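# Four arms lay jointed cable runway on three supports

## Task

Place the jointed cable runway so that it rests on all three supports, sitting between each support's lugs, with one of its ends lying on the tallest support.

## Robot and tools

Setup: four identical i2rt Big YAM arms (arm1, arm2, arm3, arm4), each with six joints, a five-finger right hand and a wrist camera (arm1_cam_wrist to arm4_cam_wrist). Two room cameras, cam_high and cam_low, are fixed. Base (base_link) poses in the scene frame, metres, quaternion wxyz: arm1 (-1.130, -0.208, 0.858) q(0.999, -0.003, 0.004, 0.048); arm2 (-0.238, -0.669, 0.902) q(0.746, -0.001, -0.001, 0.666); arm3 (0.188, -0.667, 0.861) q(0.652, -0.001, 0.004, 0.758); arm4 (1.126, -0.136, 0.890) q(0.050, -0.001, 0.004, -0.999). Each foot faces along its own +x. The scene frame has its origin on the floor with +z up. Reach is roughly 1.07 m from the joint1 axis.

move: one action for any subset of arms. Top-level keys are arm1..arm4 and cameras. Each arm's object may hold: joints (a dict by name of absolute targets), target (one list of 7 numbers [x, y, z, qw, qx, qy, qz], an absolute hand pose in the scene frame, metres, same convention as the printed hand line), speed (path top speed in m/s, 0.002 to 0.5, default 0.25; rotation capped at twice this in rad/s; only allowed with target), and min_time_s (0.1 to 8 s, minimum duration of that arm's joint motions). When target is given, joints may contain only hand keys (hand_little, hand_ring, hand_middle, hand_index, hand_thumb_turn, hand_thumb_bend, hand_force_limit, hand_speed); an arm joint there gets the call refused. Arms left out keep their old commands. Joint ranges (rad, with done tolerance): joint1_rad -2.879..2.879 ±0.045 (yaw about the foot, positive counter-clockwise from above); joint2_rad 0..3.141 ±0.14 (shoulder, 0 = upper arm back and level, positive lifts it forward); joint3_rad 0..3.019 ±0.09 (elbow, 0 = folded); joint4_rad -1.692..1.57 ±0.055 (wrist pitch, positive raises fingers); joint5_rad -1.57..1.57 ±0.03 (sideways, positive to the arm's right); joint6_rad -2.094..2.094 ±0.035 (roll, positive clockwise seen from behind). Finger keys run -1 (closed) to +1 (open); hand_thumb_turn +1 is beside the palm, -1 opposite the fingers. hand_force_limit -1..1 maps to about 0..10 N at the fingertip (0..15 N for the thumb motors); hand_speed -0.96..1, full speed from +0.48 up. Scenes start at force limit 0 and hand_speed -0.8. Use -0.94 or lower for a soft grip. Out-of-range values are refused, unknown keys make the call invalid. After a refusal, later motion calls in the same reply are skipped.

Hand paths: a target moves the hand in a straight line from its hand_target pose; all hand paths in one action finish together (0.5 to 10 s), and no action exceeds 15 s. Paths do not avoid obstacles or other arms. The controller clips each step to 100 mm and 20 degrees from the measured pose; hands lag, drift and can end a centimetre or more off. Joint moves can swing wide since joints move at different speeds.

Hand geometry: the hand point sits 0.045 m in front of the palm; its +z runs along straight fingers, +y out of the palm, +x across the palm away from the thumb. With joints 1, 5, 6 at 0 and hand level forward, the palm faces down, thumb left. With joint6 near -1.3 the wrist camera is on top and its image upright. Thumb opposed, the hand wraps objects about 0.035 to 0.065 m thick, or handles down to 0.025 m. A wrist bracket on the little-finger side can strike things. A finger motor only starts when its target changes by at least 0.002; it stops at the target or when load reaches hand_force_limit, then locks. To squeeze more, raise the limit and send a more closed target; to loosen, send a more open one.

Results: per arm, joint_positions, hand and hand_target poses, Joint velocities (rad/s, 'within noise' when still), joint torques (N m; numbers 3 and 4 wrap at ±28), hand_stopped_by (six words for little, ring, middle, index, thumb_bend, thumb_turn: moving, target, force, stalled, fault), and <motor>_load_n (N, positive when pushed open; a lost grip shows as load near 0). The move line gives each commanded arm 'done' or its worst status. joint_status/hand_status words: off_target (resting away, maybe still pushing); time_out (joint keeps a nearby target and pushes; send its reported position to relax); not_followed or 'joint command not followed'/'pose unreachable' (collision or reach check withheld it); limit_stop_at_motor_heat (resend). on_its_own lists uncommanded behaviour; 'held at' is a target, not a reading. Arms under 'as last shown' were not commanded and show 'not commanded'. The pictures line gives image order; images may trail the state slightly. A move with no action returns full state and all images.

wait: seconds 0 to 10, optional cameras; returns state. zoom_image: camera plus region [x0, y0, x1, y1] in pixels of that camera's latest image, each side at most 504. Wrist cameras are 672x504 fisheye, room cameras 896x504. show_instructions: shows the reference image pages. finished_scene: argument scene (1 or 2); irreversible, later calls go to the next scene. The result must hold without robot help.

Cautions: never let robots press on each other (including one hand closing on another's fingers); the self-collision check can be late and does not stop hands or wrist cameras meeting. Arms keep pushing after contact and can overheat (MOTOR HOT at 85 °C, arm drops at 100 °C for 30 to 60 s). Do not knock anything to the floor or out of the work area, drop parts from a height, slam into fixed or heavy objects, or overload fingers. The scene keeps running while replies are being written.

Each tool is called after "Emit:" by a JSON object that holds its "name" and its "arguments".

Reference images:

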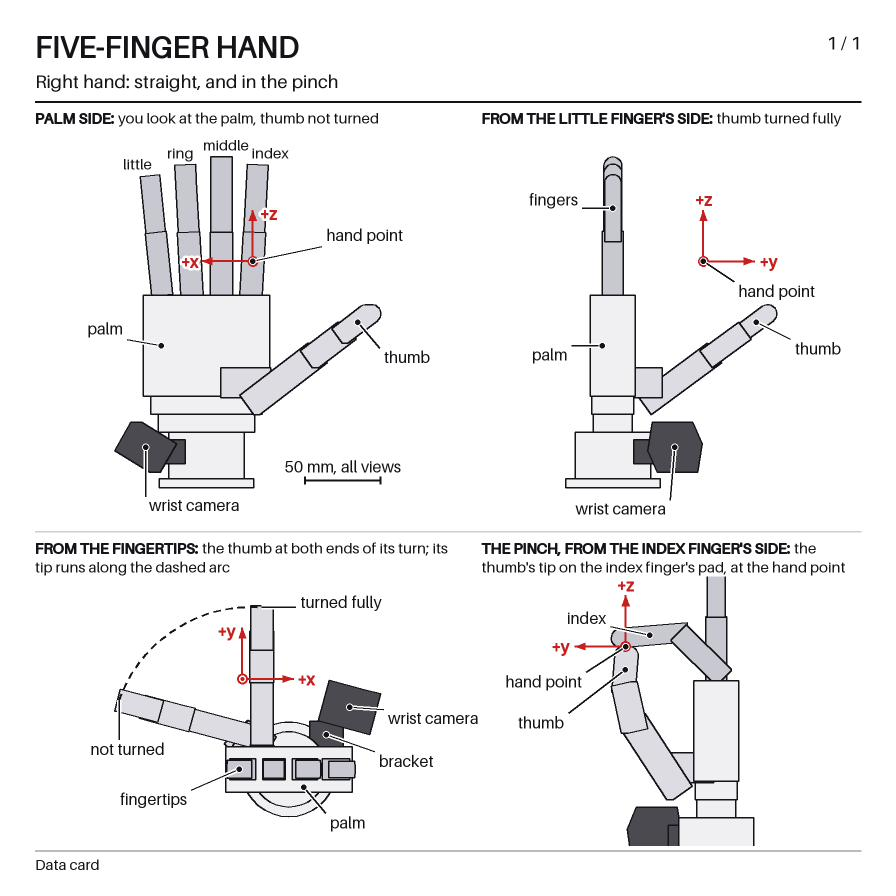

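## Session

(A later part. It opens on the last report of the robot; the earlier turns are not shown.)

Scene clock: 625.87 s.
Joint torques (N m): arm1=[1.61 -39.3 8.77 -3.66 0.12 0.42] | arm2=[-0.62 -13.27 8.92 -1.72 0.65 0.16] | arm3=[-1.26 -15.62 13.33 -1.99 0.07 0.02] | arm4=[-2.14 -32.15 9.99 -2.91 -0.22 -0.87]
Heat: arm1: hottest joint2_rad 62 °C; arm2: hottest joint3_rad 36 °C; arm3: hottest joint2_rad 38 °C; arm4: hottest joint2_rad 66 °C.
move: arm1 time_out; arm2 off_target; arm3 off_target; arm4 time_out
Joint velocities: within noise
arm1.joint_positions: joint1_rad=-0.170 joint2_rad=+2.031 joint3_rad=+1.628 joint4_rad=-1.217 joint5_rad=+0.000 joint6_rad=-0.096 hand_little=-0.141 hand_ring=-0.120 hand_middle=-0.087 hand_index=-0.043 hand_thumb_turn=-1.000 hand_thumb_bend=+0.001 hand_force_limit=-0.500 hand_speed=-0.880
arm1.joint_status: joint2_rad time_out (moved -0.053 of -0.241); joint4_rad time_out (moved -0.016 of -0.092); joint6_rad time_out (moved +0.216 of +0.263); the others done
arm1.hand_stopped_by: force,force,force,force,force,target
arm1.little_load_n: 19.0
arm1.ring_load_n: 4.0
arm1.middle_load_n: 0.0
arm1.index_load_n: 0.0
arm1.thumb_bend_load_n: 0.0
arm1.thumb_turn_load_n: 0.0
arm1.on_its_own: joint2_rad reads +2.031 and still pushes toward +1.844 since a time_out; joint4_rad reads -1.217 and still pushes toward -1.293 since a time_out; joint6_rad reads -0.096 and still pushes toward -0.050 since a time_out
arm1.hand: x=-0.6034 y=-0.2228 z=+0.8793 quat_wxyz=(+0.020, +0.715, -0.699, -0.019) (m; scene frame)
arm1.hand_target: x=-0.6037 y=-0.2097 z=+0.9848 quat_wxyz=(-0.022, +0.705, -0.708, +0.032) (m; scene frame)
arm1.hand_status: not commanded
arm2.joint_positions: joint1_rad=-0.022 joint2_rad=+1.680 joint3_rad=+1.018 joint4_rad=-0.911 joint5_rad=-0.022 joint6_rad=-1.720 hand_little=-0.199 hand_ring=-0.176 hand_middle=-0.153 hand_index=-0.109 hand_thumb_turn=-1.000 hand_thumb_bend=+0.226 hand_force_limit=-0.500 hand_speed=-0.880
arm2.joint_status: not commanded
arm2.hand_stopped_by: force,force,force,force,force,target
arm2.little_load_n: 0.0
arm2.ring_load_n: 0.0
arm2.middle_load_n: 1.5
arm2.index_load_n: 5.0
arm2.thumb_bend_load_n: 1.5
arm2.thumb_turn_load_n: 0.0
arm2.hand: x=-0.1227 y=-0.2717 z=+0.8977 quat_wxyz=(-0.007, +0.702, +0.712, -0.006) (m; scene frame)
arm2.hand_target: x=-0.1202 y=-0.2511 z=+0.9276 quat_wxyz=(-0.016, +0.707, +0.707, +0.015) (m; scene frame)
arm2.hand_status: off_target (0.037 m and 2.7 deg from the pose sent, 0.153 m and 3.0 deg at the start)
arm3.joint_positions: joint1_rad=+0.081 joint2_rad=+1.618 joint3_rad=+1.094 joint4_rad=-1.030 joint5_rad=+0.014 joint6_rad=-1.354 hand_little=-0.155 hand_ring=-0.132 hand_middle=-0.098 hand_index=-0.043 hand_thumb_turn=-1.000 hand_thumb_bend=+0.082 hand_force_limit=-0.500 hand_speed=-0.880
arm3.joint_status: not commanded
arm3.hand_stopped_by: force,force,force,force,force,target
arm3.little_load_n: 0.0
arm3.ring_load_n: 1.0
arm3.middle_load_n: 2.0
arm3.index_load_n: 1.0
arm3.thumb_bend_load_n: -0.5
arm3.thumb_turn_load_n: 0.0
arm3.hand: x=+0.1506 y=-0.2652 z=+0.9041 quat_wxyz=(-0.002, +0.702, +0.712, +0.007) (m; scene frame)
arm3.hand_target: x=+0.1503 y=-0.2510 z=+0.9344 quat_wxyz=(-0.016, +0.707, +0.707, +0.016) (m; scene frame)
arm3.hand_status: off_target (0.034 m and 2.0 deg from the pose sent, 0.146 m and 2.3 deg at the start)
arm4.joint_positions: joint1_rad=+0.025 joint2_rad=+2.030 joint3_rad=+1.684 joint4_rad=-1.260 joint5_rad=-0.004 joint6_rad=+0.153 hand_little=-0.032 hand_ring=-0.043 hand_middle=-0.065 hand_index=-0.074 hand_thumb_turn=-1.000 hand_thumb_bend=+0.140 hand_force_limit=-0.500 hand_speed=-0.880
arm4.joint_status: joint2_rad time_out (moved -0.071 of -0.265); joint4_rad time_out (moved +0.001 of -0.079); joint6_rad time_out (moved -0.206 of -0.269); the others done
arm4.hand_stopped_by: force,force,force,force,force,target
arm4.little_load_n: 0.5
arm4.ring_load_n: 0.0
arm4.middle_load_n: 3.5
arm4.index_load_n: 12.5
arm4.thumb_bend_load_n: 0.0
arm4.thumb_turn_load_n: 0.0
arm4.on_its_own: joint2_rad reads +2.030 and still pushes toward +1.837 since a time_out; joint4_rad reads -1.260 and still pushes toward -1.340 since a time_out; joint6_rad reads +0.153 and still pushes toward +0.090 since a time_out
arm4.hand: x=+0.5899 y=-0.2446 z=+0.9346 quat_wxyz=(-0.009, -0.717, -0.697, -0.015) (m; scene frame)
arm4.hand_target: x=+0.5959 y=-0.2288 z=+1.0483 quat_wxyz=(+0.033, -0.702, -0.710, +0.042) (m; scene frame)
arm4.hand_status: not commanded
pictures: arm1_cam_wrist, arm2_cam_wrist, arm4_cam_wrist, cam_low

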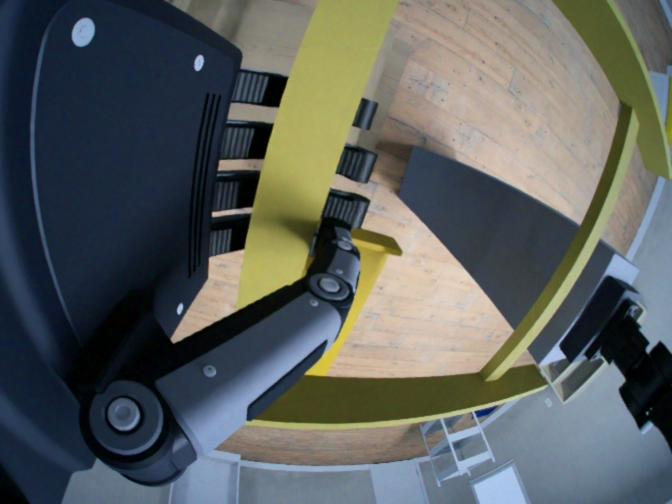

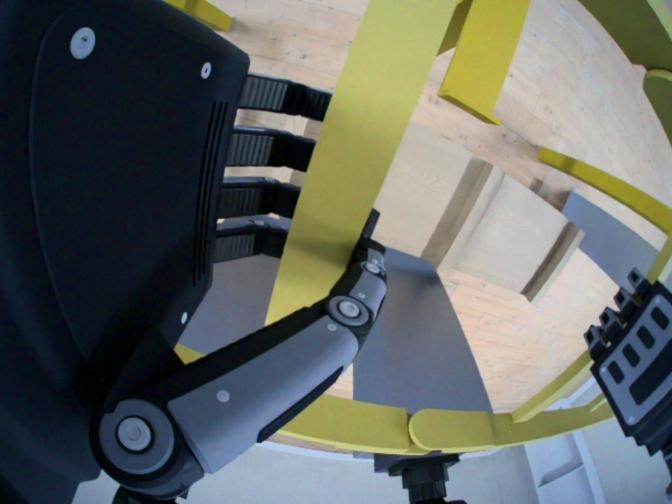

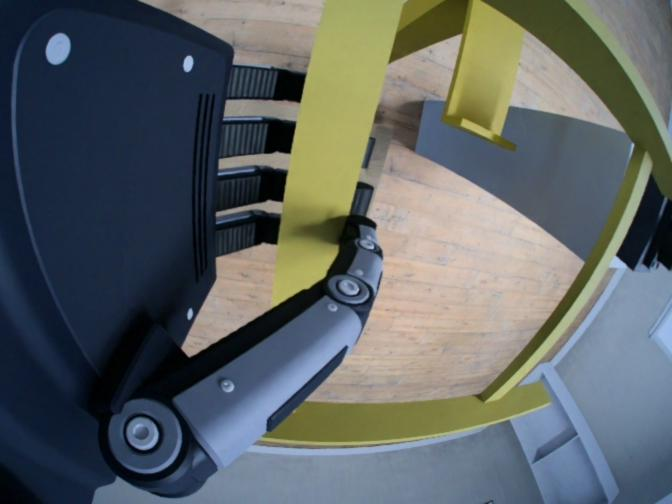

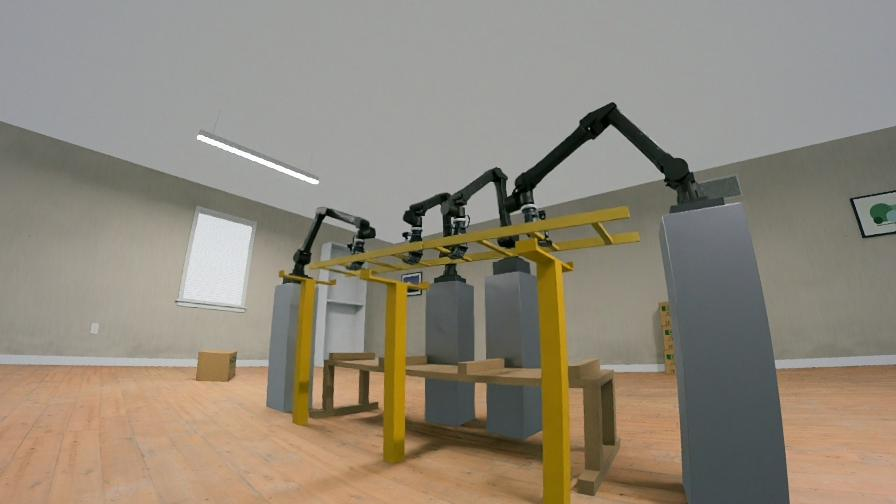

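Emit:
{"name": "move", "arguments": {"arm1": {"joints":{"joint1_rad":0.078,"joint2_rad":1.845,"joint3_rad":1.642,"joint4_rad":-1.24,"joint5_rad":0.0,"joint6_rad":0.185},"min_time_s":2.8}, "arm2": {"target":[-0.120,-0.115,0.934,-0.018,0.7071,0.7071,0.018],"speed":0.049}, "arm3": {"target":[0.150,-0.110,0.941,-0.018,0.7071,0.7071,0.018],"speed":0.049}, "arm4": {"joints":{"joint1_rad":-0.226,"joint2_rad":1.845,"joint3_rad":1.697,"joint4_rad":-1.286,"joint5_rad":-0.005,"joint6_rad":-0.155},"min_time_s":2.8}, "cameras": ["arm1_cam_wrist","arm2_cam_wrist","arm4_cam_wrist","cam_low"]}}

Scene clock: 666.70 s.
Joint torques (N m): arm1=[1.79 -39.24 9.59 -3.08 -0.19 0.36] | arm2=[-0.97 -19.02 10.33 -1.46 0.74 0.09] | arm3=[-1.26 -22.83 15.2 -1.78 0.05 0.05] | arm4=[-2.43 -31.56 10.77 -2.28 0.09 -0.78]
Heat: arm1: hottest joint2_rad 57 °C; arm2: hottest joint3_rad 39 °C; arm3: hottest joint3_rad 43 °C; arm4: hottest joint2_rad 75 °C.
move: arm1 time_out; arm2 off_target; arm3 off_target; arm4 time_out
Joint velocities: within noise
arm1.joint_positions: joint1_rad=+0.053 joint2_rad=+2.031 joint3_rad=+1.612 joint4_rad=-1.176 joint5_rad=+0.003 joint6_rad=+0.143 hand_little=-0.141 hand_ring=-0.120 hand_middle=-0.087 hand_index=-0.043 hand_thumb_turn=-1.000 hand_thumb_bend=+0.001 hand_force_limit=-0.500 hand_speed=-0.880
arm1.joint_status: joint2_rad time_out (moved +0.000 of -0.186); joint4_rad time_out (moved +0.041 of -0.023); joint6_rad time_out (moved +0.239 of +0.281); the others done
arm1.hand_stopped_by: force,force,force,force,force,target
arm1.little_load_n: 13.5
arm1.ring_load_n: 3.5
arm1.middle_load_n: 0.0
arm1.index_load_n: 0.0
arm1.thumb_bend_load_n: 0.0
arm1.thumb_turn_load_n: 0.0
arm1.on_its_own: joint2_rad reads +2.031 and still pushes toward +1.845 since a time_out; joint4_rad reads -1.176 and still pushes toward -1.240 since a time_out; joint6_rad reads +0.143 and still pushes toward +0.185 since a time_out
arm1.hand: x=-0.6039 y=-0.0907 z=+0.8706 quat_wxyz=(+0.015, +0.709, -0.705, -0.007) (m; scene frame)
arm1.hand_target: x=-0.5997 y=-0.0732 z=+0.9801 quat_wxyz=(-0.048, +0.702, -0.710, +0.036) (m; scene frame)
arm1.hand_status: not commanded
arm2.joint_positions: joint1_rad=+0.014 joint2_rad=+1.984 joint3_rad=+1.450 joint4_rad=-1.058 joint5_rad=-0.024 joint6_rad=-1.686 hand_little=-0.199 hand_ring=-0.176 hand_middle=-0.153 hand_index=-0.109 hand_thumb_turn=-1.000 hand_thumb_bend=+0.226 hand_force_limit=-0.500 hand_speed=-0.880
arm2.joint_status: not commanded
arm2.hand_stopped_by: force,force,force,force,force,target
arm2.little_load_n: 0.0
arm2.ring_load_n: 0.0
arm2.middle_load_n: 2.5
arm2.index_load_n: 4.0
arm2.thumb_bend_load_n: 2.0
arm2.thumb_turn_load_n: 0.5
arm2.hand: x=-0.1258 y=-0.1421 z=+0.8889 quat_wxyz=(-0.002, +0.702, +0.712, -0.015) (m; scene frame)
arm2.hand_target: x=-0.1204 y=-0.1174 z=+0.9337 quat_wxyz=(-0.019, +0.707, +0.707, +0.018) (m; scene frame)
arm2.hand_status: off_target (0.053 m and 4.2 deg from the pose sent, 0.161 m and 3.2 deg at the start)
arm3.joint_positions: joint1_rad=+0.029 joint2_rad=+1.947 joint3_rad=+1.538 joint4_rad=-1.170 joint5_rad=+0.014 joint6_rad=-1.406 hand_little=-0.155 hand_ring=-0.132 hand_middle=-0.098 hand_index=-0.043 hand_thumb_turn=-1.000 hand_thumb_bend=+0.082 hand_force_limit=-0.500 hand_speed=-0.880
arm3.joint_status: not commanded
arm3.hand_stopped_by: force,force,force,force,force,target
arm3.little_load_n: 0.0
arm3.ring_load_n: 0.5
arm3.middle_load_n: 1.5
arm3.index_load_n: 1.5
arm3.thumb_bend_load_n: 0.0
arm3.thumb_turn_load_n: 0.0
arm3.hand: x=+0.1503 y=-0.1335 z=+0.8953 quat_wxyz=(+0.010, +0.702, +0.712, -0.001) (m; scene frame)
arm3.hand_target: x=+0.1505 y=-0.1125 z=+0.9407 quat_wxyz=(-0.019, +0.707, +0.707, +0.019) (m; scene frame)
arm3.hand_status: off_target (0.051 m and 3.9 deg from the pose sent, 0.160 m and 2.4 deg at the start)
arm4.joint_positions: joint1_rad=-0.198 joint2_rad=+2.030 joint3_rad=+1.660 joint4_rad=-1.222 joint5_rad=-0.006 joint6_rad=-0.100 hand_little=-0.032 hand_ring=-0.043 hand_middle=-0.065 hand_index=-0.074 hand_thumb_turn=-1.000 hand_thumb_bend=+0.140 hand_force_limit=-0.500 hand_speed=-0.880
arm4.joint_status: joint2_rad time_out (moved +0.000 of -0.185); joint4_rad time_out (moved +0.038 of -0.026); joint6_rad time_out (moved -0.253 of -0.308); the others done
arm4.hand_stopped_by: force,force,force,force,force,target
arm4.little_load_n: 0.0
arm4.ring_load_n: 0.5
arm4.middle_load_n: 4.5
arm4.index_load_n: 11.0
arm4.thumb_bend_load_n: 1.0
arm4.thumb_turn_load_n: 0.5
arm4.on_its_own: joint2_rad reads +2.030 and still pushes toward +1.845 since a time_out; joint4_rad reads -1.222 and still pushes toward -1.286 since a time_out; joint6_rad reads -0.100 and still pushes toward -0.155 since a time_out
arm4.hand: x=+0.5879 y=-0.1095 z=+0.9266 quat_wxyz=(-0.006, -0.706, -0.708, -0.006) (m; scene frame)
arm4.hand_target: x=+0.5873 y=-0.0912 z=+1.0377 quat_wxyz=(+0.057, -0.694, -0.716, +0.041) (m; scene frame)
arm4.hand_status: not commanded
pictures: arm1_cam_wrist, arm2_cam_wrist, arm4_cam_wrist, cam_low

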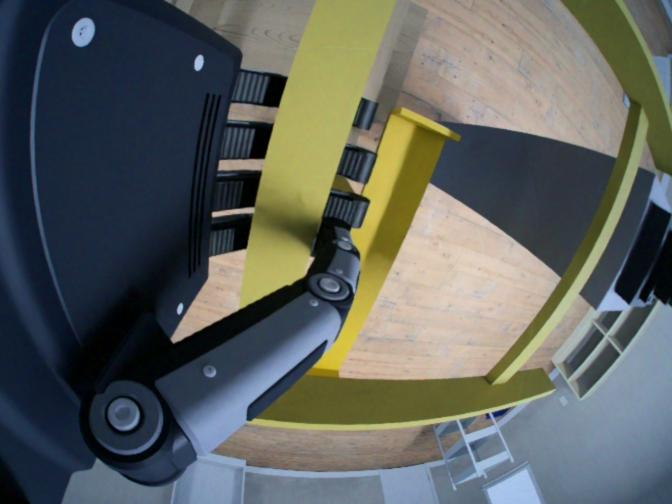

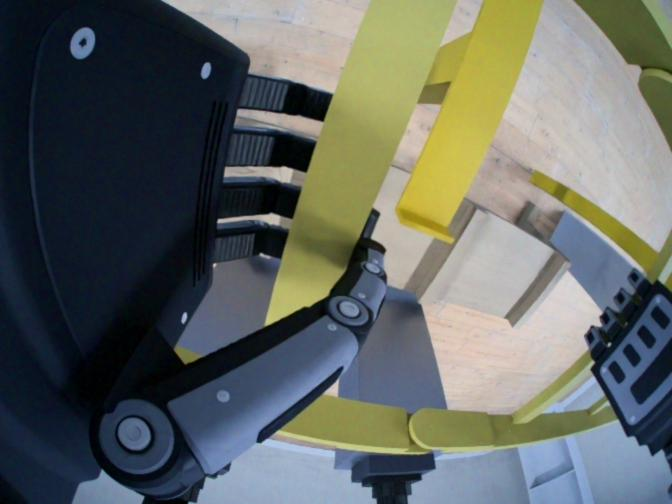

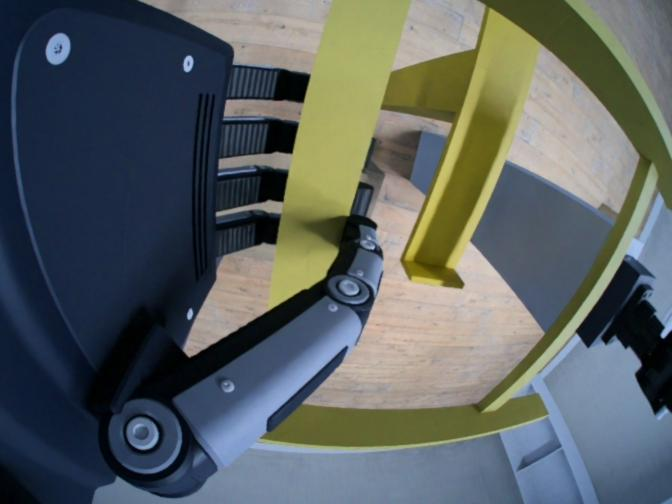

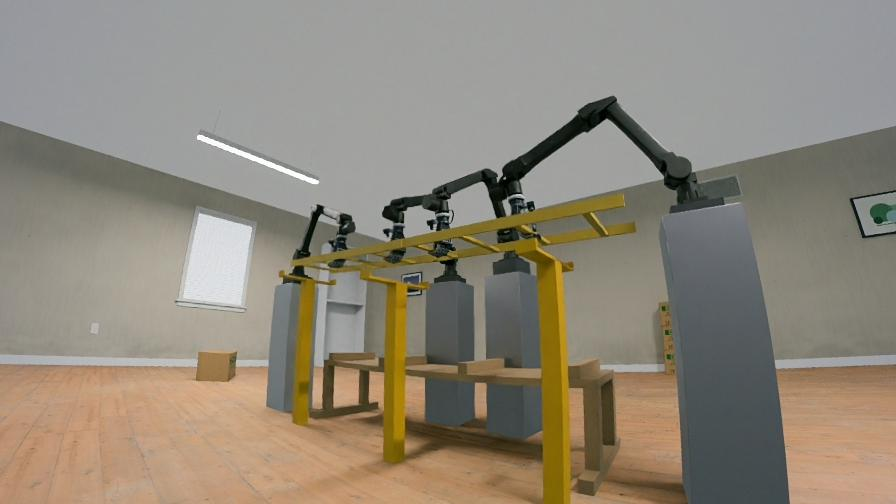

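Emit:
{"name": "move", "arguments": {"arm1": {"joints":{"joint1_rad":0.28,"joint2_rad":1.936,"joint3_rad":1.75,"joint4_rad":-1.24,"joint5_rad":-0.005,"joint6_rad":0.388},"min_time_s":2.8}, "arm2": {"target":[-0.118,0.017,0.932,-0.025,0.7067,0.7067,0.025],"speed":0.049}, "arm3": {"target":[0.150,0.023,0.939,-0.025,0.7067,0.7067,0.025],"speed":0.049}, "arm4": {"joints":{"joint1_rad":-0.431,"joint2_rad":1.929,"joint3_rad":1.815,"joint4_rad":-1.31,"joint5_rad":0.0,"joint6_rad":-0.355},"min_time_s":2.8}, "cameras": ["arm1_cam_wrist","arm2_cam_wrist","arm4_cam_wrist","cam_low"]}}

Emit:
{"name": "zoom_image", "arguments": {"camera": "cam_low", "region": [260, 220, 460, 320]}}

Emit:
{"name": "zoom_image", "arguments": {"camera": "cam_low", "region": [480, 170, 660, 290]}}

Scene clock: 692.80 s.
Joint torques (N m): arm1=[1.9 -35.19 14.04 -4.23 -0.48 0.37] | arm2=[-1.67 -23.41 12.12 -0.87 0.85 0.01] | arm3=[-0.91 -29.57 17.5 -1.17 0.08 0] | arm4=[-2.73 -27.34 16.69 -4 0.36 -0.65]
Heat: arm1: hottest joint2_rad 58 °C; arm2: hottest joint3_rad 41 °C; arm3: hottest joint3_rad 46 °C; arm4: hottest joint2_rad 73 °C.
move: arm1 time_out; arm2 off_target; arm3 off_target; arm4 time_out
Joint velocities: within noise
arm1.joint_positions: joint1_rad=+0.252 joint2_rad=+2.063 joint3_rad=+1.667 joint4_rad=-1.146 joint5_rad=+0.004 joint6_rad=+0.345 hand_little=-0.141 hand_ring=-0.120 hand_middle=-0.087 hand_index=-0.043 hand_thumb_turn=-1.000 hand_thumb_bend=+0.001 hand_force_limit=-0.500 hand_speed=-0.880
arm1.joint_status: joint4_rad time_out (moved +0.030 of -0.064); joint6_rad time_out (moved +0.202 of +0.245); the others done
arm1.hand_stopped_by: force,force,force,force,force,target
arm1.little_load_n: 10.0
arm1.ring_load_n: 4.0
arm1.middle_load_n: 0.5
arm1.index_load_n: 0.0
arm1.thumb_bend_load_n: 0.0
arm1.thumb_turn_load_n: 0.0
arm1.on_its_own: joint4_rad reads -1.146 and still pushes toward -1.240 since a time_out; joint6_rad reads +0.345 and still pushes toward +0.388 since a time_out
arm1.hand: x=-0.6063 y=+0.0326 z=+0.8679 quat_wxyz=(-0.008, +0.708, -0.706, +0.007) (m; scene frame)
arm1.hand_target: x=-0.5987 y=+0.0574 z=+0.9705 quat_wxyz=(-0.063, +0.701, -0.710, +0.026) (m; scene frame)
arm1.hand_status: not commanded
arm2.joint_positions: joint1_rad=+0.034 joint2_rad=+2.328 joint3_rad=+1.999 joint4_rad=-1.286 joint5_rad=-0.026 joint6_rad=-1.655 hand_little=-0.199 hand_ring=-0.176 hand_middle=-0.153 hand_index=-0.109 hand_thumb_turn=-1.000 hand_thumb_bend=+0.226 hand_force_limit=-0.500 hand_speed=-0.880
arm2.joint_status: not commanded
arm2.hand_stopped_by: force,force,force,force,force,target
arm2.little_load_n: 0.0
arm2.ring_load_n: 0.0
arm2.middle_load_n: 0.5
arm2.index_load_n: 6.0
arm2.thumb_bend_load_n: 2.5
arm2.thumb_turn_load_n: 0.5
arm2.hand: x=-0.1278 y=-0.0206 z=+0.8696 quat_wxyz=(+0.005, +0.706, +0.708, -0.024) (m; scene frame)
arm2.hand_target: x=-0.1187 y=+0.0118 z=+0.9326 quat_wxyz=(-0.025, +0.707, +0.706, +0.026) (m; scene frame)
arm2.hand_status: off_target (0.074 m and 6.6 deg from the pose sent, 0.165 m and 5.3 deg at the start)
arm3.joint_positions: joint1_rad=-0.004 joint2_rad=+2.322 joint3_rad=+2.124 joint4_rad=-1.410 joint5_rad=+0.014 joint6_rad=-1.431 hand_little=-0.155 hand_ring=-0.132 hand_middle=-0.098 hand_index=-0.043 hand_thumb_turn=-1.000 hand_thumb_bend=+0.082 hand_force_limit=-0.500 hand_speed=-0.880
arm3.joint_status: not commanded
arm3.hand_stopped_by: force,force,force,force,force,target
arm3.little_load_n: 0.0
arm3.ring_load_n: 0.0
arm3.middle_load_n: 0.5
arm3.index_load_n: 3.0
arm3.thumb_bend_load_n: 0.0
arm3.thumb_turn_load_n: 0.0
arm3.hand: x=+0.1505 y=-0.0101 z=+0.8759 quat_wxyz=(+0.021, +0.705, +0.709, -0.009) (m; scene frame)
arm3.hand_target: x=+0.1507 y=+0.0177 z=+0.9393 quat_wxyz=(-0.026, +0.706, +0.707, +0.026) (m; scene frame)
arm3.hand_status: off_target (0.071 m and 6.6 deg from the pose sent, 0.163 m and 5.0 deg at the start)
arm4.joint_positions: joint1_rad=-0.399 joint2_rad=+2.056 joint3_rad=+1.712 joint4_rad=-1.199 joint5_rad=-0.008 joint6_rad=-0.311 hand_little=-0.032 hand_ring=-0.043 hand_middle=-0.065 hand_index=-0.074 hand_thumb_turn=-1.000 hand_thumb_bend=+0.140 hand_force_limit=-0.500 hand_speed=-0.880
arm4.joint_status: joint3_rad time_out (moved +0.051 of +0.155); joint4_rad time_out (moved +0.022 of -0.088); joint6_rad time_out (moved -0.211 of -0.255); the others done
arm4.hand_stopped_by: force,force,force,force,force,target
arm4.little_load_n: 0.0
arm4.ring_load_n: 1.0
arm4.middle_load_n: 6.0
arm4.index_load_n: 9.5
arm4.thumb_bend_load_n: 0.0
arm4.thumb_turn_load_n: 0.0
arm4.on_its_own: joint3_rad reads +1.712 and still pushes toward +1.815 since a time_out; joint4_rad reads -1.199 and still pushes toward -1.310 since a time_out; joint6_rad reads -0.311 and still pushes toward -0.355 since a time_out
arm4.hand: x=+0.5884 y=+0.0164 z=+0.9279 quat_wxyz=(+0.014, -0.702, -0.712, +0.008) (m; scene frame)
arm4.hand_target: x=+0.5841 y=+0.0406 z=+1.0356 quat_wxyz=(+0.070, -0.696, -0.714, +0.030) (m; scene frame)
arm4.hand_status: not commanded
pictures: arm1_cam_wrist, arm2_cam_wrist, arm4_cam_wrist, cam_low

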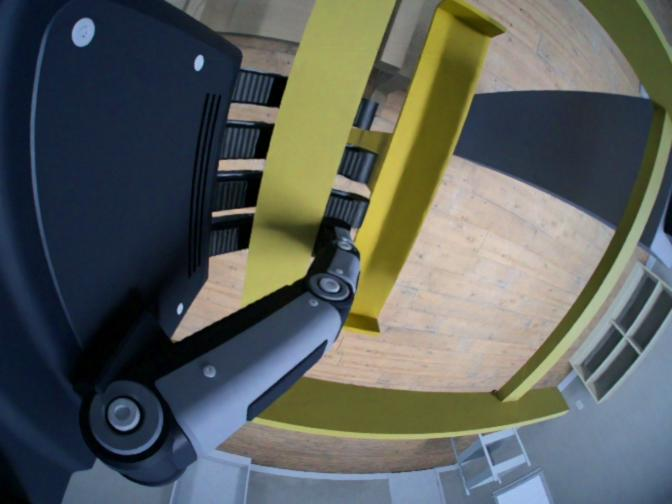

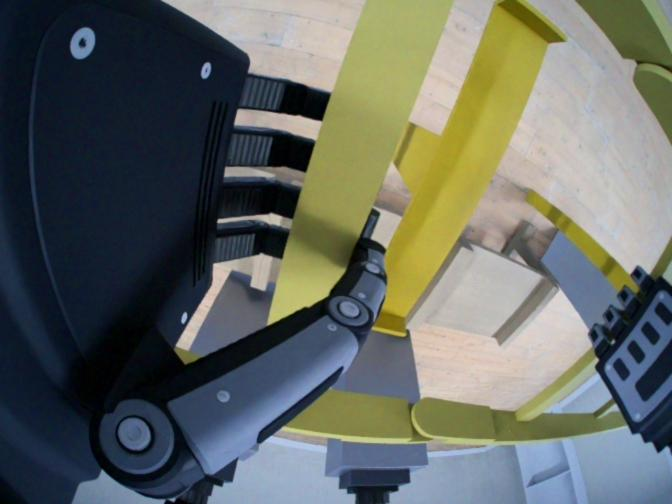

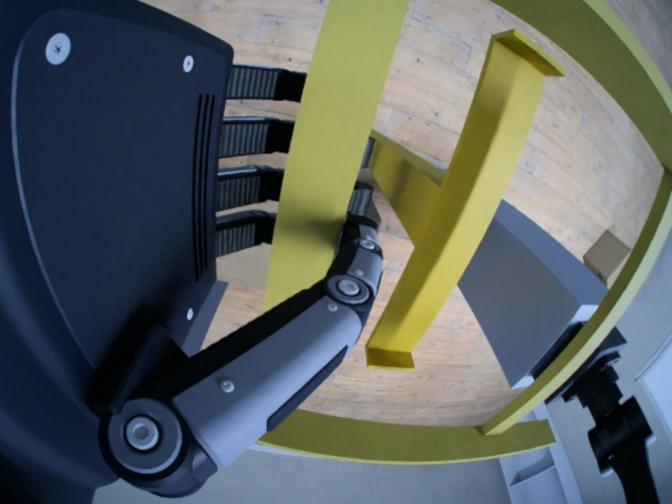

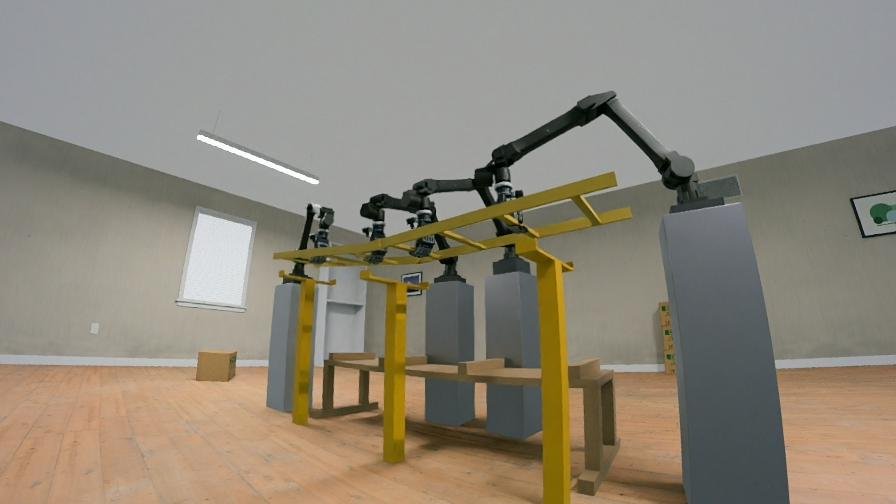

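Scaled by 2.520.

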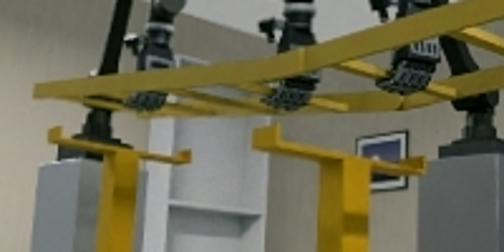

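Scaled by 2.800.

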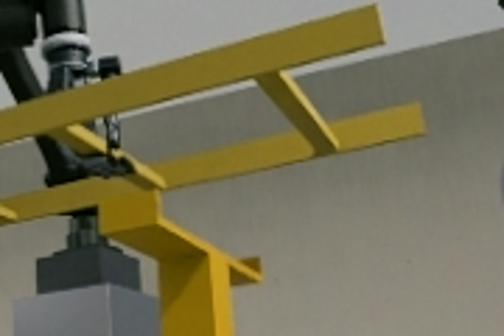

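Emit:
{"name": "move", "arguments": {"arm1": {"joints":{"joint1_rad":0.292,"joint2_rad":2.048,"joint3_rad":1.67,"joint4_rad":-1.14,"joint5_rad":-0.01,"joint6_rad":0.395},"min_time_s":2.0}, "arm2": {"target":[-0.115,0.024,0.880,-0.034,0.7063,0.7063,0.034],"speed":0.03}, "arm3": {"target":[0.150,0.030,0.897,-0.034,0.7063,0.7063,0.034],"speed":0.03}, "arm4": {"joints":{"joint1_rad":-0.462,"joint2_rad":2.004,"joint3_rad":1.78,"joint4_rad":-1.257,"joint5_rad":0.0,"joint6_rad":-0.37},"min_time_s":2.0}, "cameras": ["arm1_cam_wrist","arm2_cam_wrist","arm4_cam_wrist","cam_low"]}}

Emit:
{"name": "zoom_image", "arguments": {"camera": "cam_low", "region": [260, 220, 460, 320]}}

Emit:
{"name": "zoom_image", "arguments": {"camera": "cam_low", "region": [480, 170, 660, 290]}}

Scene clock: 755.50 s.
Joint torques (N m): arm1=[1.44 -34.14 7.47 -3.86 -0.38 0.36] | arm2=[-1.32 -25.11 8.73 0.2 0.61 -0.11] | arm3=[-0.97 -31.68 12.01 -0.02 0.21 -0.01] | arm4=[-3.43 -26.87 13.39 -3.47 0.37 -0.61]
Heat: arm1: hottest joint2_rad 61 °C; arm2: hottest joint3_rad 47 °C; arm3: hottest joint3_rad 47 °C; arm4: hottest joint3_rad 66 °C.
move: arm1 time_out; arm2 off_target; arm3 off_target; arm4 time_out
Joint velocities: within noise
arm1.joint_positions: joint1_rad=+0.265 joint2_rad=+2.161 joint3_rad=+1.663 joint4_rad=-1.055 joint5_rad=-0.003 joint6_rad=+0.356 hand_little=-0.141 hand_ring=-0.120 hand_middle=-0.087 hand_index=-0.043 hand_thumb_turn=-1.000 hand_thumb_bend=+0.002 hand_force_limit=-0.500 hand_speed=-0.880
arm1.joint_status: joint4_rad time_out (moved +0.091 of +0.006); joint6_rad time_out (moved +0.012 of +0.050); the others done
arm1.hand_stopped_by: force,force,force,force,force,target
arm1.little_load_n: 14.0
arm1.ring_load_n: 3.5
arm1.middle_load_n: 0.5
arm1.index_load_n: 0.0
arm1.thumb_bend_load_n: 2.5
arm1.thumb_turn_load_n: 0.5
arm1.on_its_own: joint4_rad reads -1.055 and still pushes toward -1.140 since a time_out; joint6_rad reads +0.356 and still pushes toward +0.395 since a time_out
arm1.hand: x=-0.6024 y=+0.0440 z=+0.8085 quat_wxyz=(-0.004, +0.709, -0.706, +0.002) (m; scene frame)
arm1.hand_target: x=-0.6119 y=+0.0608 z=+0.8778 quat_wxyz=(-0.022, +0.704, -0.709, +0.005) (m; scene frame)
arm1.hand_status: not commanded
arm2.joint_positions: joint1_rad=+0.034 joint2_rad=+2.390 joint3_rad=+1.999 joint4_rad=-1.188 joint5_rad=-0.022 joint6_rad=-1.654 hand_little=-0.199 hand_ring=-0.176 hand_middle=-0.153 hand_index=-0.109 hand_thumb_turn=-1.000 hand_thumb_bend=+0.226 hand_force_limit=-0.500 hand_speed=-0.880
arm2.joint_status: not commanded
arm2.hand_stopped_by: force,force,force,force,force,target
arm2.little_load_n: 0.0
arm2.ring_load_n: 0.0
arm2.middle_load_n: 3.5
arm2.index_load_n: 3.0
arm2.thumb_bend_load_n: 0.5
arm2.thumb_turn_load_n: 0.0
arm2.hand: x=-0.1257 y=-0.0057 z=+0.8273 quat_wxyz=(-0.005, +0.706, +0.708, -0.009) (m; scene frame)
arm2.hand_target: x=-0.1154 y=+0.0212 z=+0.8805 quat_wxyz=(-0.034, +0.706, +0.706, +0.034) (m; scene frame)
arm2.hand_status: off_target (0.061 m and 5.9 deg from the pose sent, 0.047 m and 8.0 deg at the start)
arm3.joint_positions: joint1_rad=-0.009 joint2_rad=+2.373 joint3_rad=+2.124 joint4_rad=-1.328 joint5_rad=+0.014 joint6_rad=-1.431 hand_little=-0.155 hand_ring=-0.132 hand_middle=-0.098 hand_index=-0.043 hand_thumb_turn=-1.000 hand_thumb_bend=+0.082 hand_force_limit=-0.500 hand_speed=-0.880
arm3.joint_status: not commanded
arm3.hand_stopped_by: force,force,force,force,force,target
arm3.little_load_n: 0.0
arm3.ring_load_n: 1.0
arm3.middle_load_n: 2.0
arm3.index_load_n: 1.5
arm3.thumb_bend_load_n: 0.0
arm3.thumb_turn_load_n: -0.5
arm3.hand: x=+0.1520 y=+0.0050 z=+0.8396 quat_wxyz=(+0.008, +0.707, +0.707, +0.000) (m; scene frame)
arm3.hand_target: x=+0.1505 y=+0.0272 z=+0.8969 quat_wxyz=(-0.034, +0.706, +0.706, +0.034) (m; scene frame)
arm3.hand_status: off_target (0.063 m and 6.2 deg from the pose sent, 0.045 m and 8.0 deg at the start)
arm4.joint_positions: joint1_rad=-0.423 joint2_rad=+2.119 joint3_rad=+1.712 joint4_rad=-1.160 joint5_rad=-0.008 joint6_rad=-0.330 hand_little=-0.032 hand_ring=-0.043 hand_middle=-0.065 hand_index=-0.074 hand_thumb_turn=-1.000 hand_thumb_bend=+0.140 hand_force_limit=-0.500 hand_speed=-0.880
arm4.joint_status: joint4_rad time_out (moved +0.039 of -0.058); joint6_rad time_out (moved -0.019 of -0.059); the others done
arm4.hand_stopped_by: force,force,force,force,force,target
arm4.little_load_n: 0.0
arm4.ring_load_n: 0.0
arm4.middle_load_n: 4.5
arm4.index_load_n: 11.0
arm4.thumb_bend_load_n: 0.0
arm4.thumb_turn_load_n: 0.0
arm4.on_its_own: joint4_rad reads -1.160 and still pushes toward -1.257 since a time_out; joint6_rad reads -0.330 and still pushes toward -0.370 since a time_out
arm4.hand: x=+0.5894 y=+0.0314 z=+0.8912 quat_wxyz=(+0.003, -0.704, -0.710, +0.003) (m; scene frame)
arm4.hand_target: x=+0.5889 y=+0.0594 z=+0.9807 quat_wxyz=(+0.045, -0.703, -0.709, +0.017) (m; scene frame)
arm4.hand_status: not commanded
pictures: arm1_cam_wrist, arm2_cam_wrist, arm4_cam_wrist, cam_low

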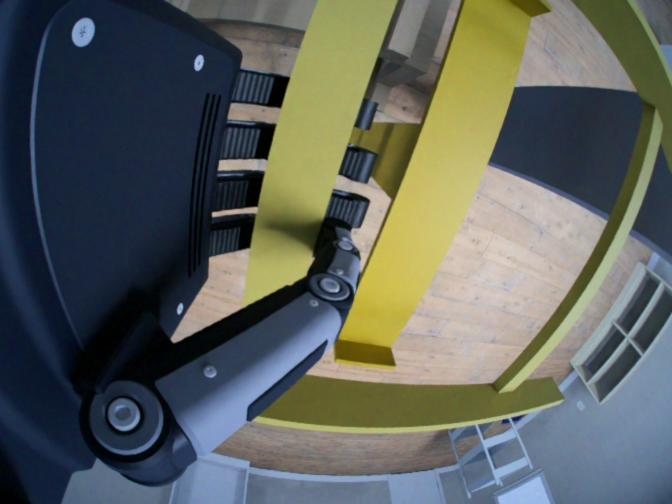

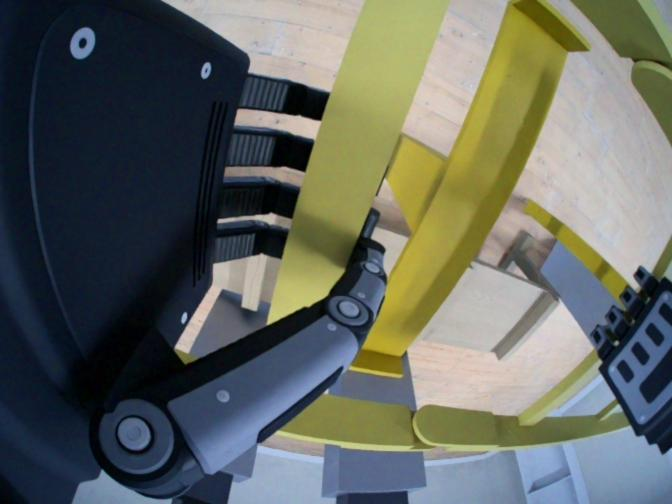

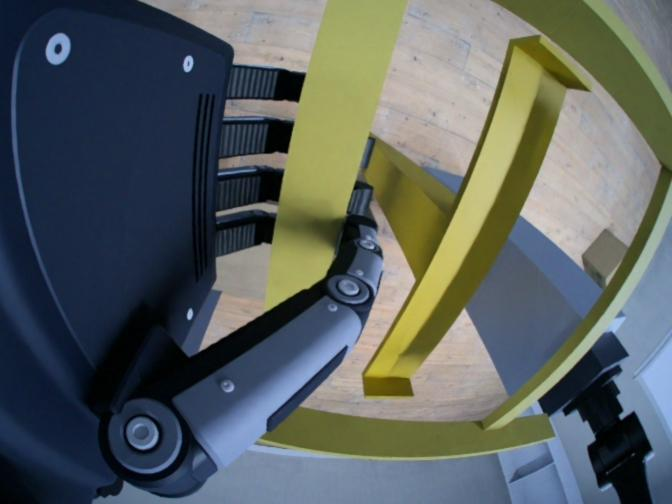

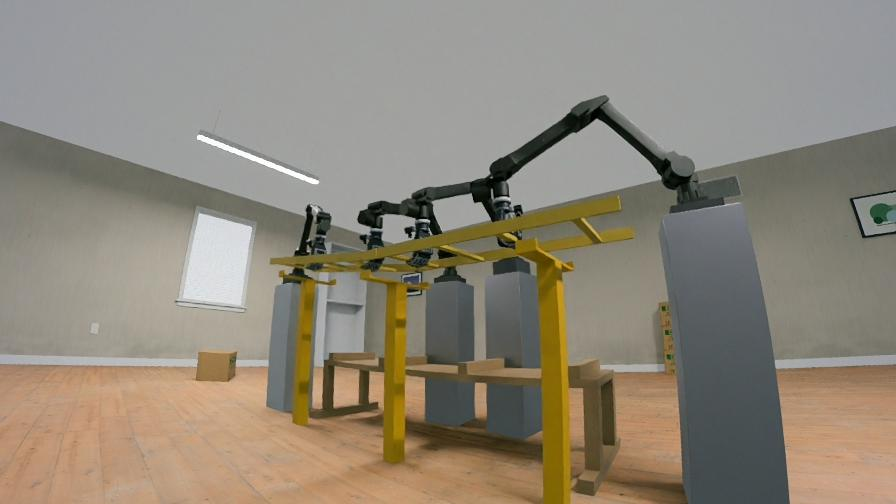

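Scaled by 2.520.

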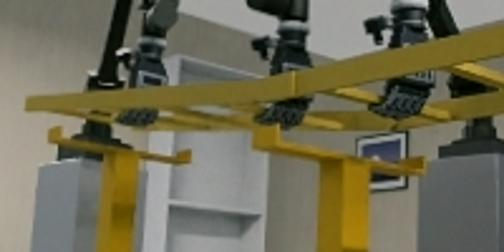

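Scaled by 2.800.

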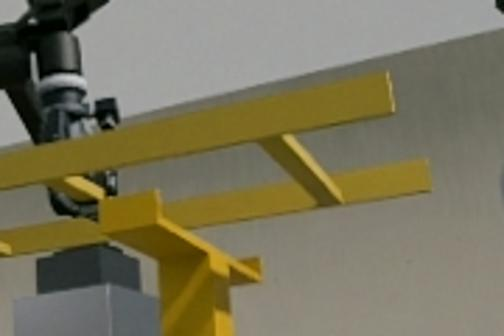

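Emit:
{"name": "move", "arguments": {"arm1": {"joints":{"joint1_rad":0.285,"joint2_rad":2.117,"joint3_rad":1.645,"joint4_rad":-1.07,"joint5_rad":-0.01,"joint6_rad":0.39},"min_time_s":1.8}, "arm2": {"target":[-0.113,0.022,0.838,-0.032,0.7064,0.7064,0.032],"speed":0.026}, "arm3": {"target":[0.148,0.026,0.856,-0.034,0.7063,0.7063,0.034],"speed":0.026}, "arm4": {"joints":{"joint1_rad":-0.463,"joint2_rad":2.054,"joint3_rad":1.735,"joint4_rad":-1.184,"joint5_rad":0.0,"joint6_rad":-0.365},"min_time_s":1.8}, "cameras": ["arm1_cam_wrist","arm2_cam_wrist","arm4_cam_wrist","cam_low"]}}

Emit:
{"name": "zoom_image", "arguments": {"camera": "cam_low", "region": [260, 230, 440, 310]}}

Emit:
{"name": "zoom_image", "arguments": {"camera": "cam_low", "region": [490, 190, 640, 290]}}

Scene clock: 782.80 s.
Joint torques (N m): arm1=[0.97 -33.61 6.65 -4.11 -0.37 0.32] | arm2=[-1.32 -24.7 7.02 0.24 0.81 -0.12] | arm3=[-0.15 -32.21 9.96 -0.18 0.35 0.03] | arm4=[-3.19 -27.46 9.29 -2.58 0.34 -0.54]
Heat: arm1: hottest joint2_rad 61 °C; arm2: hottest joint3_rad 44 °C; arm3: hottest joint2_rad 47 °C; arm4: hottest joint2_rad 64 °C.
move: arm1 time_out; arm2 off_target; arm3 off_target; arm4 time_out
Joint velocities: within noise
arm1.joint_positions: joint1_rad=+0.266 joint2_rad=+2.222 joint3_rad=+1.644 joint4_rad=-0.982 joint5_rad=-0.003 joint6_rad=+0.356 hand_little=-0.141 hand_ring=-0.120 hand_middle=-0.087 hand_index=-0.043 hand_thumb_turn=-1.000 hand_thumb_bend=+0.002 hand_force_limit=-0.500 hand_speed=-0.880
arm1.joint_status: joint4_rad time_out (moved +0.073 of -0.015); the others done
arm1.hand_stopped_by: force,force,force,force,force,target
arm1.little_load_n: 20.0
arm1.ring_load_n: 4.0
arm1.middle_load_n: 0.0
arm1.index_load_n: 0.0
arm1.thumb_bend_load_n: 3.5
arm1.thumb_turn_load_n: 0.0
arm1.on_its_own: joint4_rad reads -0.982 and still pushes toward -1.070 since a time_out
arm1.hand: x=-0.6037 y=+0.0443 z=+0.7664 quat_wxyz=(-0.001, +0.709, -0.705, +0.000) (m; scene frame)
arm1.hand_target: x=-0.6112 y=+0.0562 z=+0.8289 quat_wxyz=(-0.011, +0.704, -0.711, +0.000) (m; scene frame)
arm1.hand_status: not commanded
arm2.joint_positions: joint1_rad=+0.034 joint2_rad=+2.437 joint3_rad=+1.988 joint4_rad=-1.119 joint5_rad=-0.027 joint6_rad=-1.654 hand_little=-0.199 hand_ring=-0.176 hand_middle=-0.153 hand_index=-0.109 hand_thumb_turn=-1.000 hand_thumb_bend=+0.226 hand_force_limit=-0.500 hand_speed=-0.880
arm2.joint_status: not commanded
arm2.hand_stopped_by: force,force,force,force,force,target
arm2.little_load_n: 0.0
arm2.ring_load_n: 0.5
arm2.middle_load_n: 3.5
arm2.index_load_n: 2.5
arm2.thumb_bend_load_n: 0.0
arm2.thumb_turn_load_n: 0.0
arm2.hand: x=-0.1263 y=-0.0024 z=+0.7910 quat_wxyz=(-0.010, +0.706, +0.708, -0.006) (m; scene frame)
arm2.hand_target: x=-0.1133 y=+0.0202 z=+0.8381 quat_wxyz=(-0.032, +0.707, +0.706, +0.032) (m; scene frame)
arm2.hand_status: off_target (0.055 m and 5.0 deg from the pose sent, 0.032 m and 5.6 deg at the start)
arm3.joint_positions: joint1_rad=-0.009 joint2_rad=+2.394 joint3_rad=+2.072 joint4_rad=-1.229 joint5_rad=+0.011 joint6_rad=-1.431 hand_little=-0.155 hand_ring=-0.132 hand_middle=-0.098 hand_index=-0.043 hand_thumb_turn=-1.000 hand_thumb_bend=+0.082 hand_force_limit=-0.500 hand_speed=-0.880
arm3.joint_status: not commanded
arm3.hand_stopped_by: force,force,force,force,force,target
arm3.little_load_n: 0.5
arm3.ring_load_n: 3.5
arm3.middle_load_n: 1.5
arm3.index_load_n: 0.0
arm3.thumb_bend_load_n: 0.0
arm3.thumb_turn_load_n: 0.0
arm3.hand: x=+0.1507 y=+0.0083 z=+0.8049 quat_wxyz=(-0.003, +0.707, +0.707, +0.007) (m; scene frame)
arm3.hand_target: x=+0.1484 y=+0.0246 z=+0.8554 quat_wxyz=(-0.034, +0.706, +0.706, +0.034) (m; scene frame)
arm3.hand_status: off_target (0.054 m and 4.7 deg from the pose sent, 0.027 m and 6.2 deg at the start)
arm4.joint_positions: joint1_rad=-0.425 joint2_rad=+2.173 joint3_rad=+1.712 joint4_rad=-1.111 joint5_rad=-0.008 joint6_rad=-0.331 hand_little=-0.032 hand_ring=-0.043 hand_middle=-0.065 hand_index=-0.074 hand_thumb_turn=-1.000 hand_thumb_bend=+0.140 hand_force_limit=-0.500 hand_speed=-0.880
arm4.joint_status: joint4_rad time_out (moved +0.049 of -0.024); the others done
arm4.hand_stopped_by: force,force,force,force,force,target
arm4.little_load_n: 0.0
arm4.ring_load_n: 0.0
arm4.middle_load_n: 2.5
arm4.index_load_n: 12.0
arm4.thumb_bend_load_n: 0.0
arm4.thumb_turn_load_n: 0.0
arm4.on_its_own: joint4_rad reads -1.111 and still pushes toward -1.184 since a time_out
arm4.hand: x=+0.5850 y=+0.0349 z=+0.8590 quat_wxyz=(+0.001, -0.705, -0.710, +0.001) (m; scene frame)
arm4.hand_target: x=+0.5890 y=+0.0596 z=+0.9354 quat_wxyz=(+0.035, -0.705, -0.708, +0.012) (m; scene frame)
arm4.hand_status: not commanded
pictures: arm1_cam_wrist, arm2_cam_wrist, arm4_cam_wrist, cam_low

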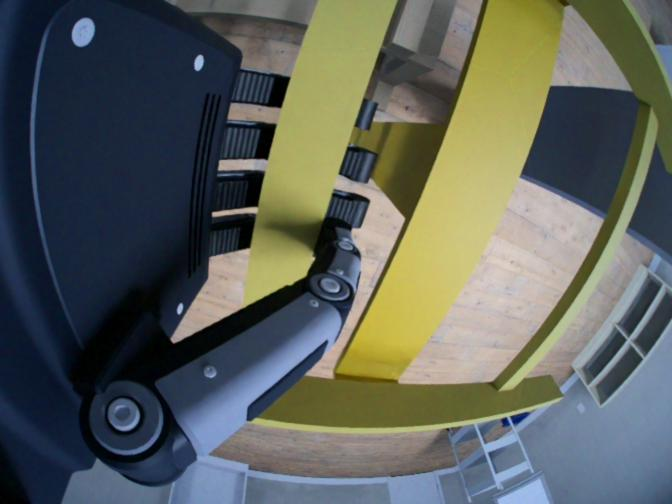

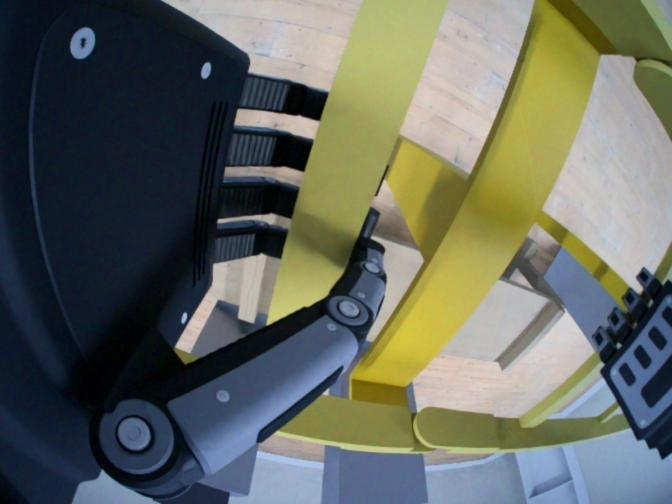

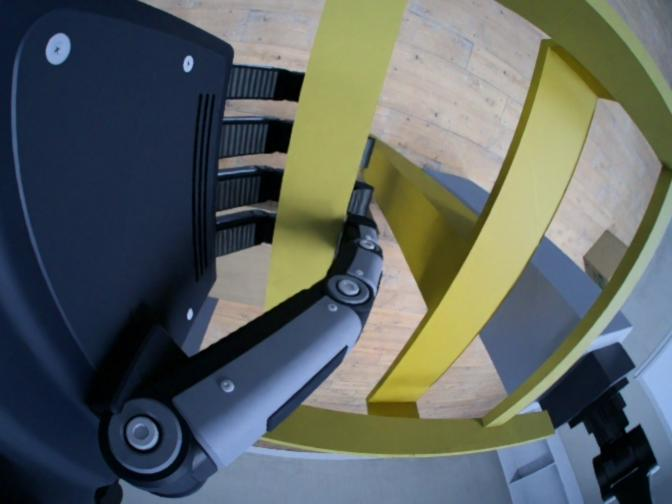

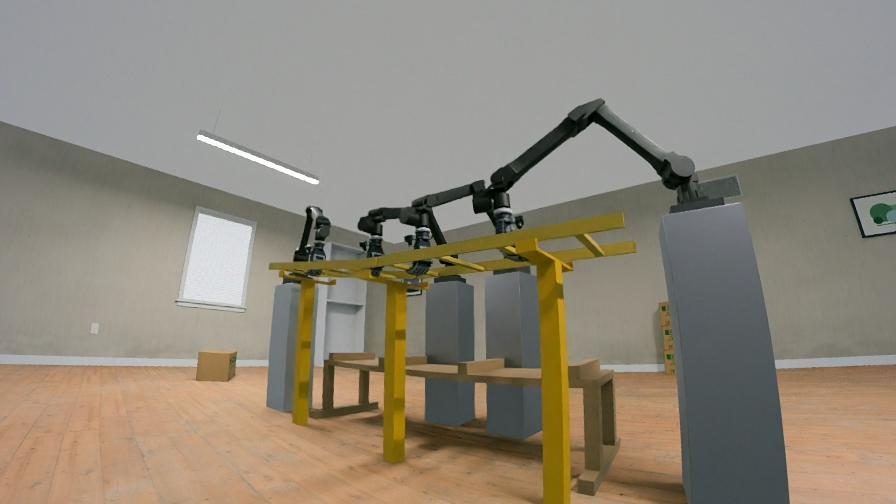

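Scaled by 2.800.

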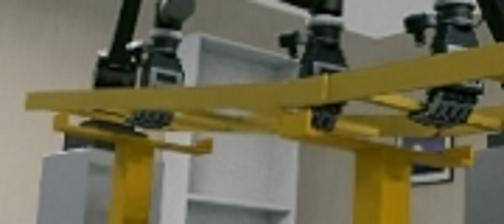

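Scaled by 3.360.

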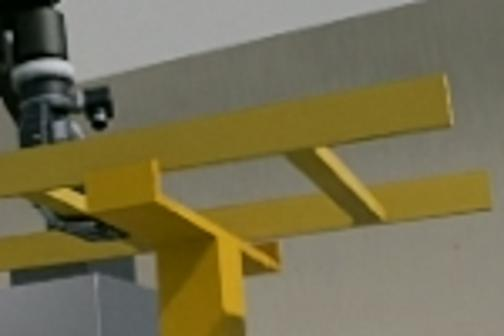

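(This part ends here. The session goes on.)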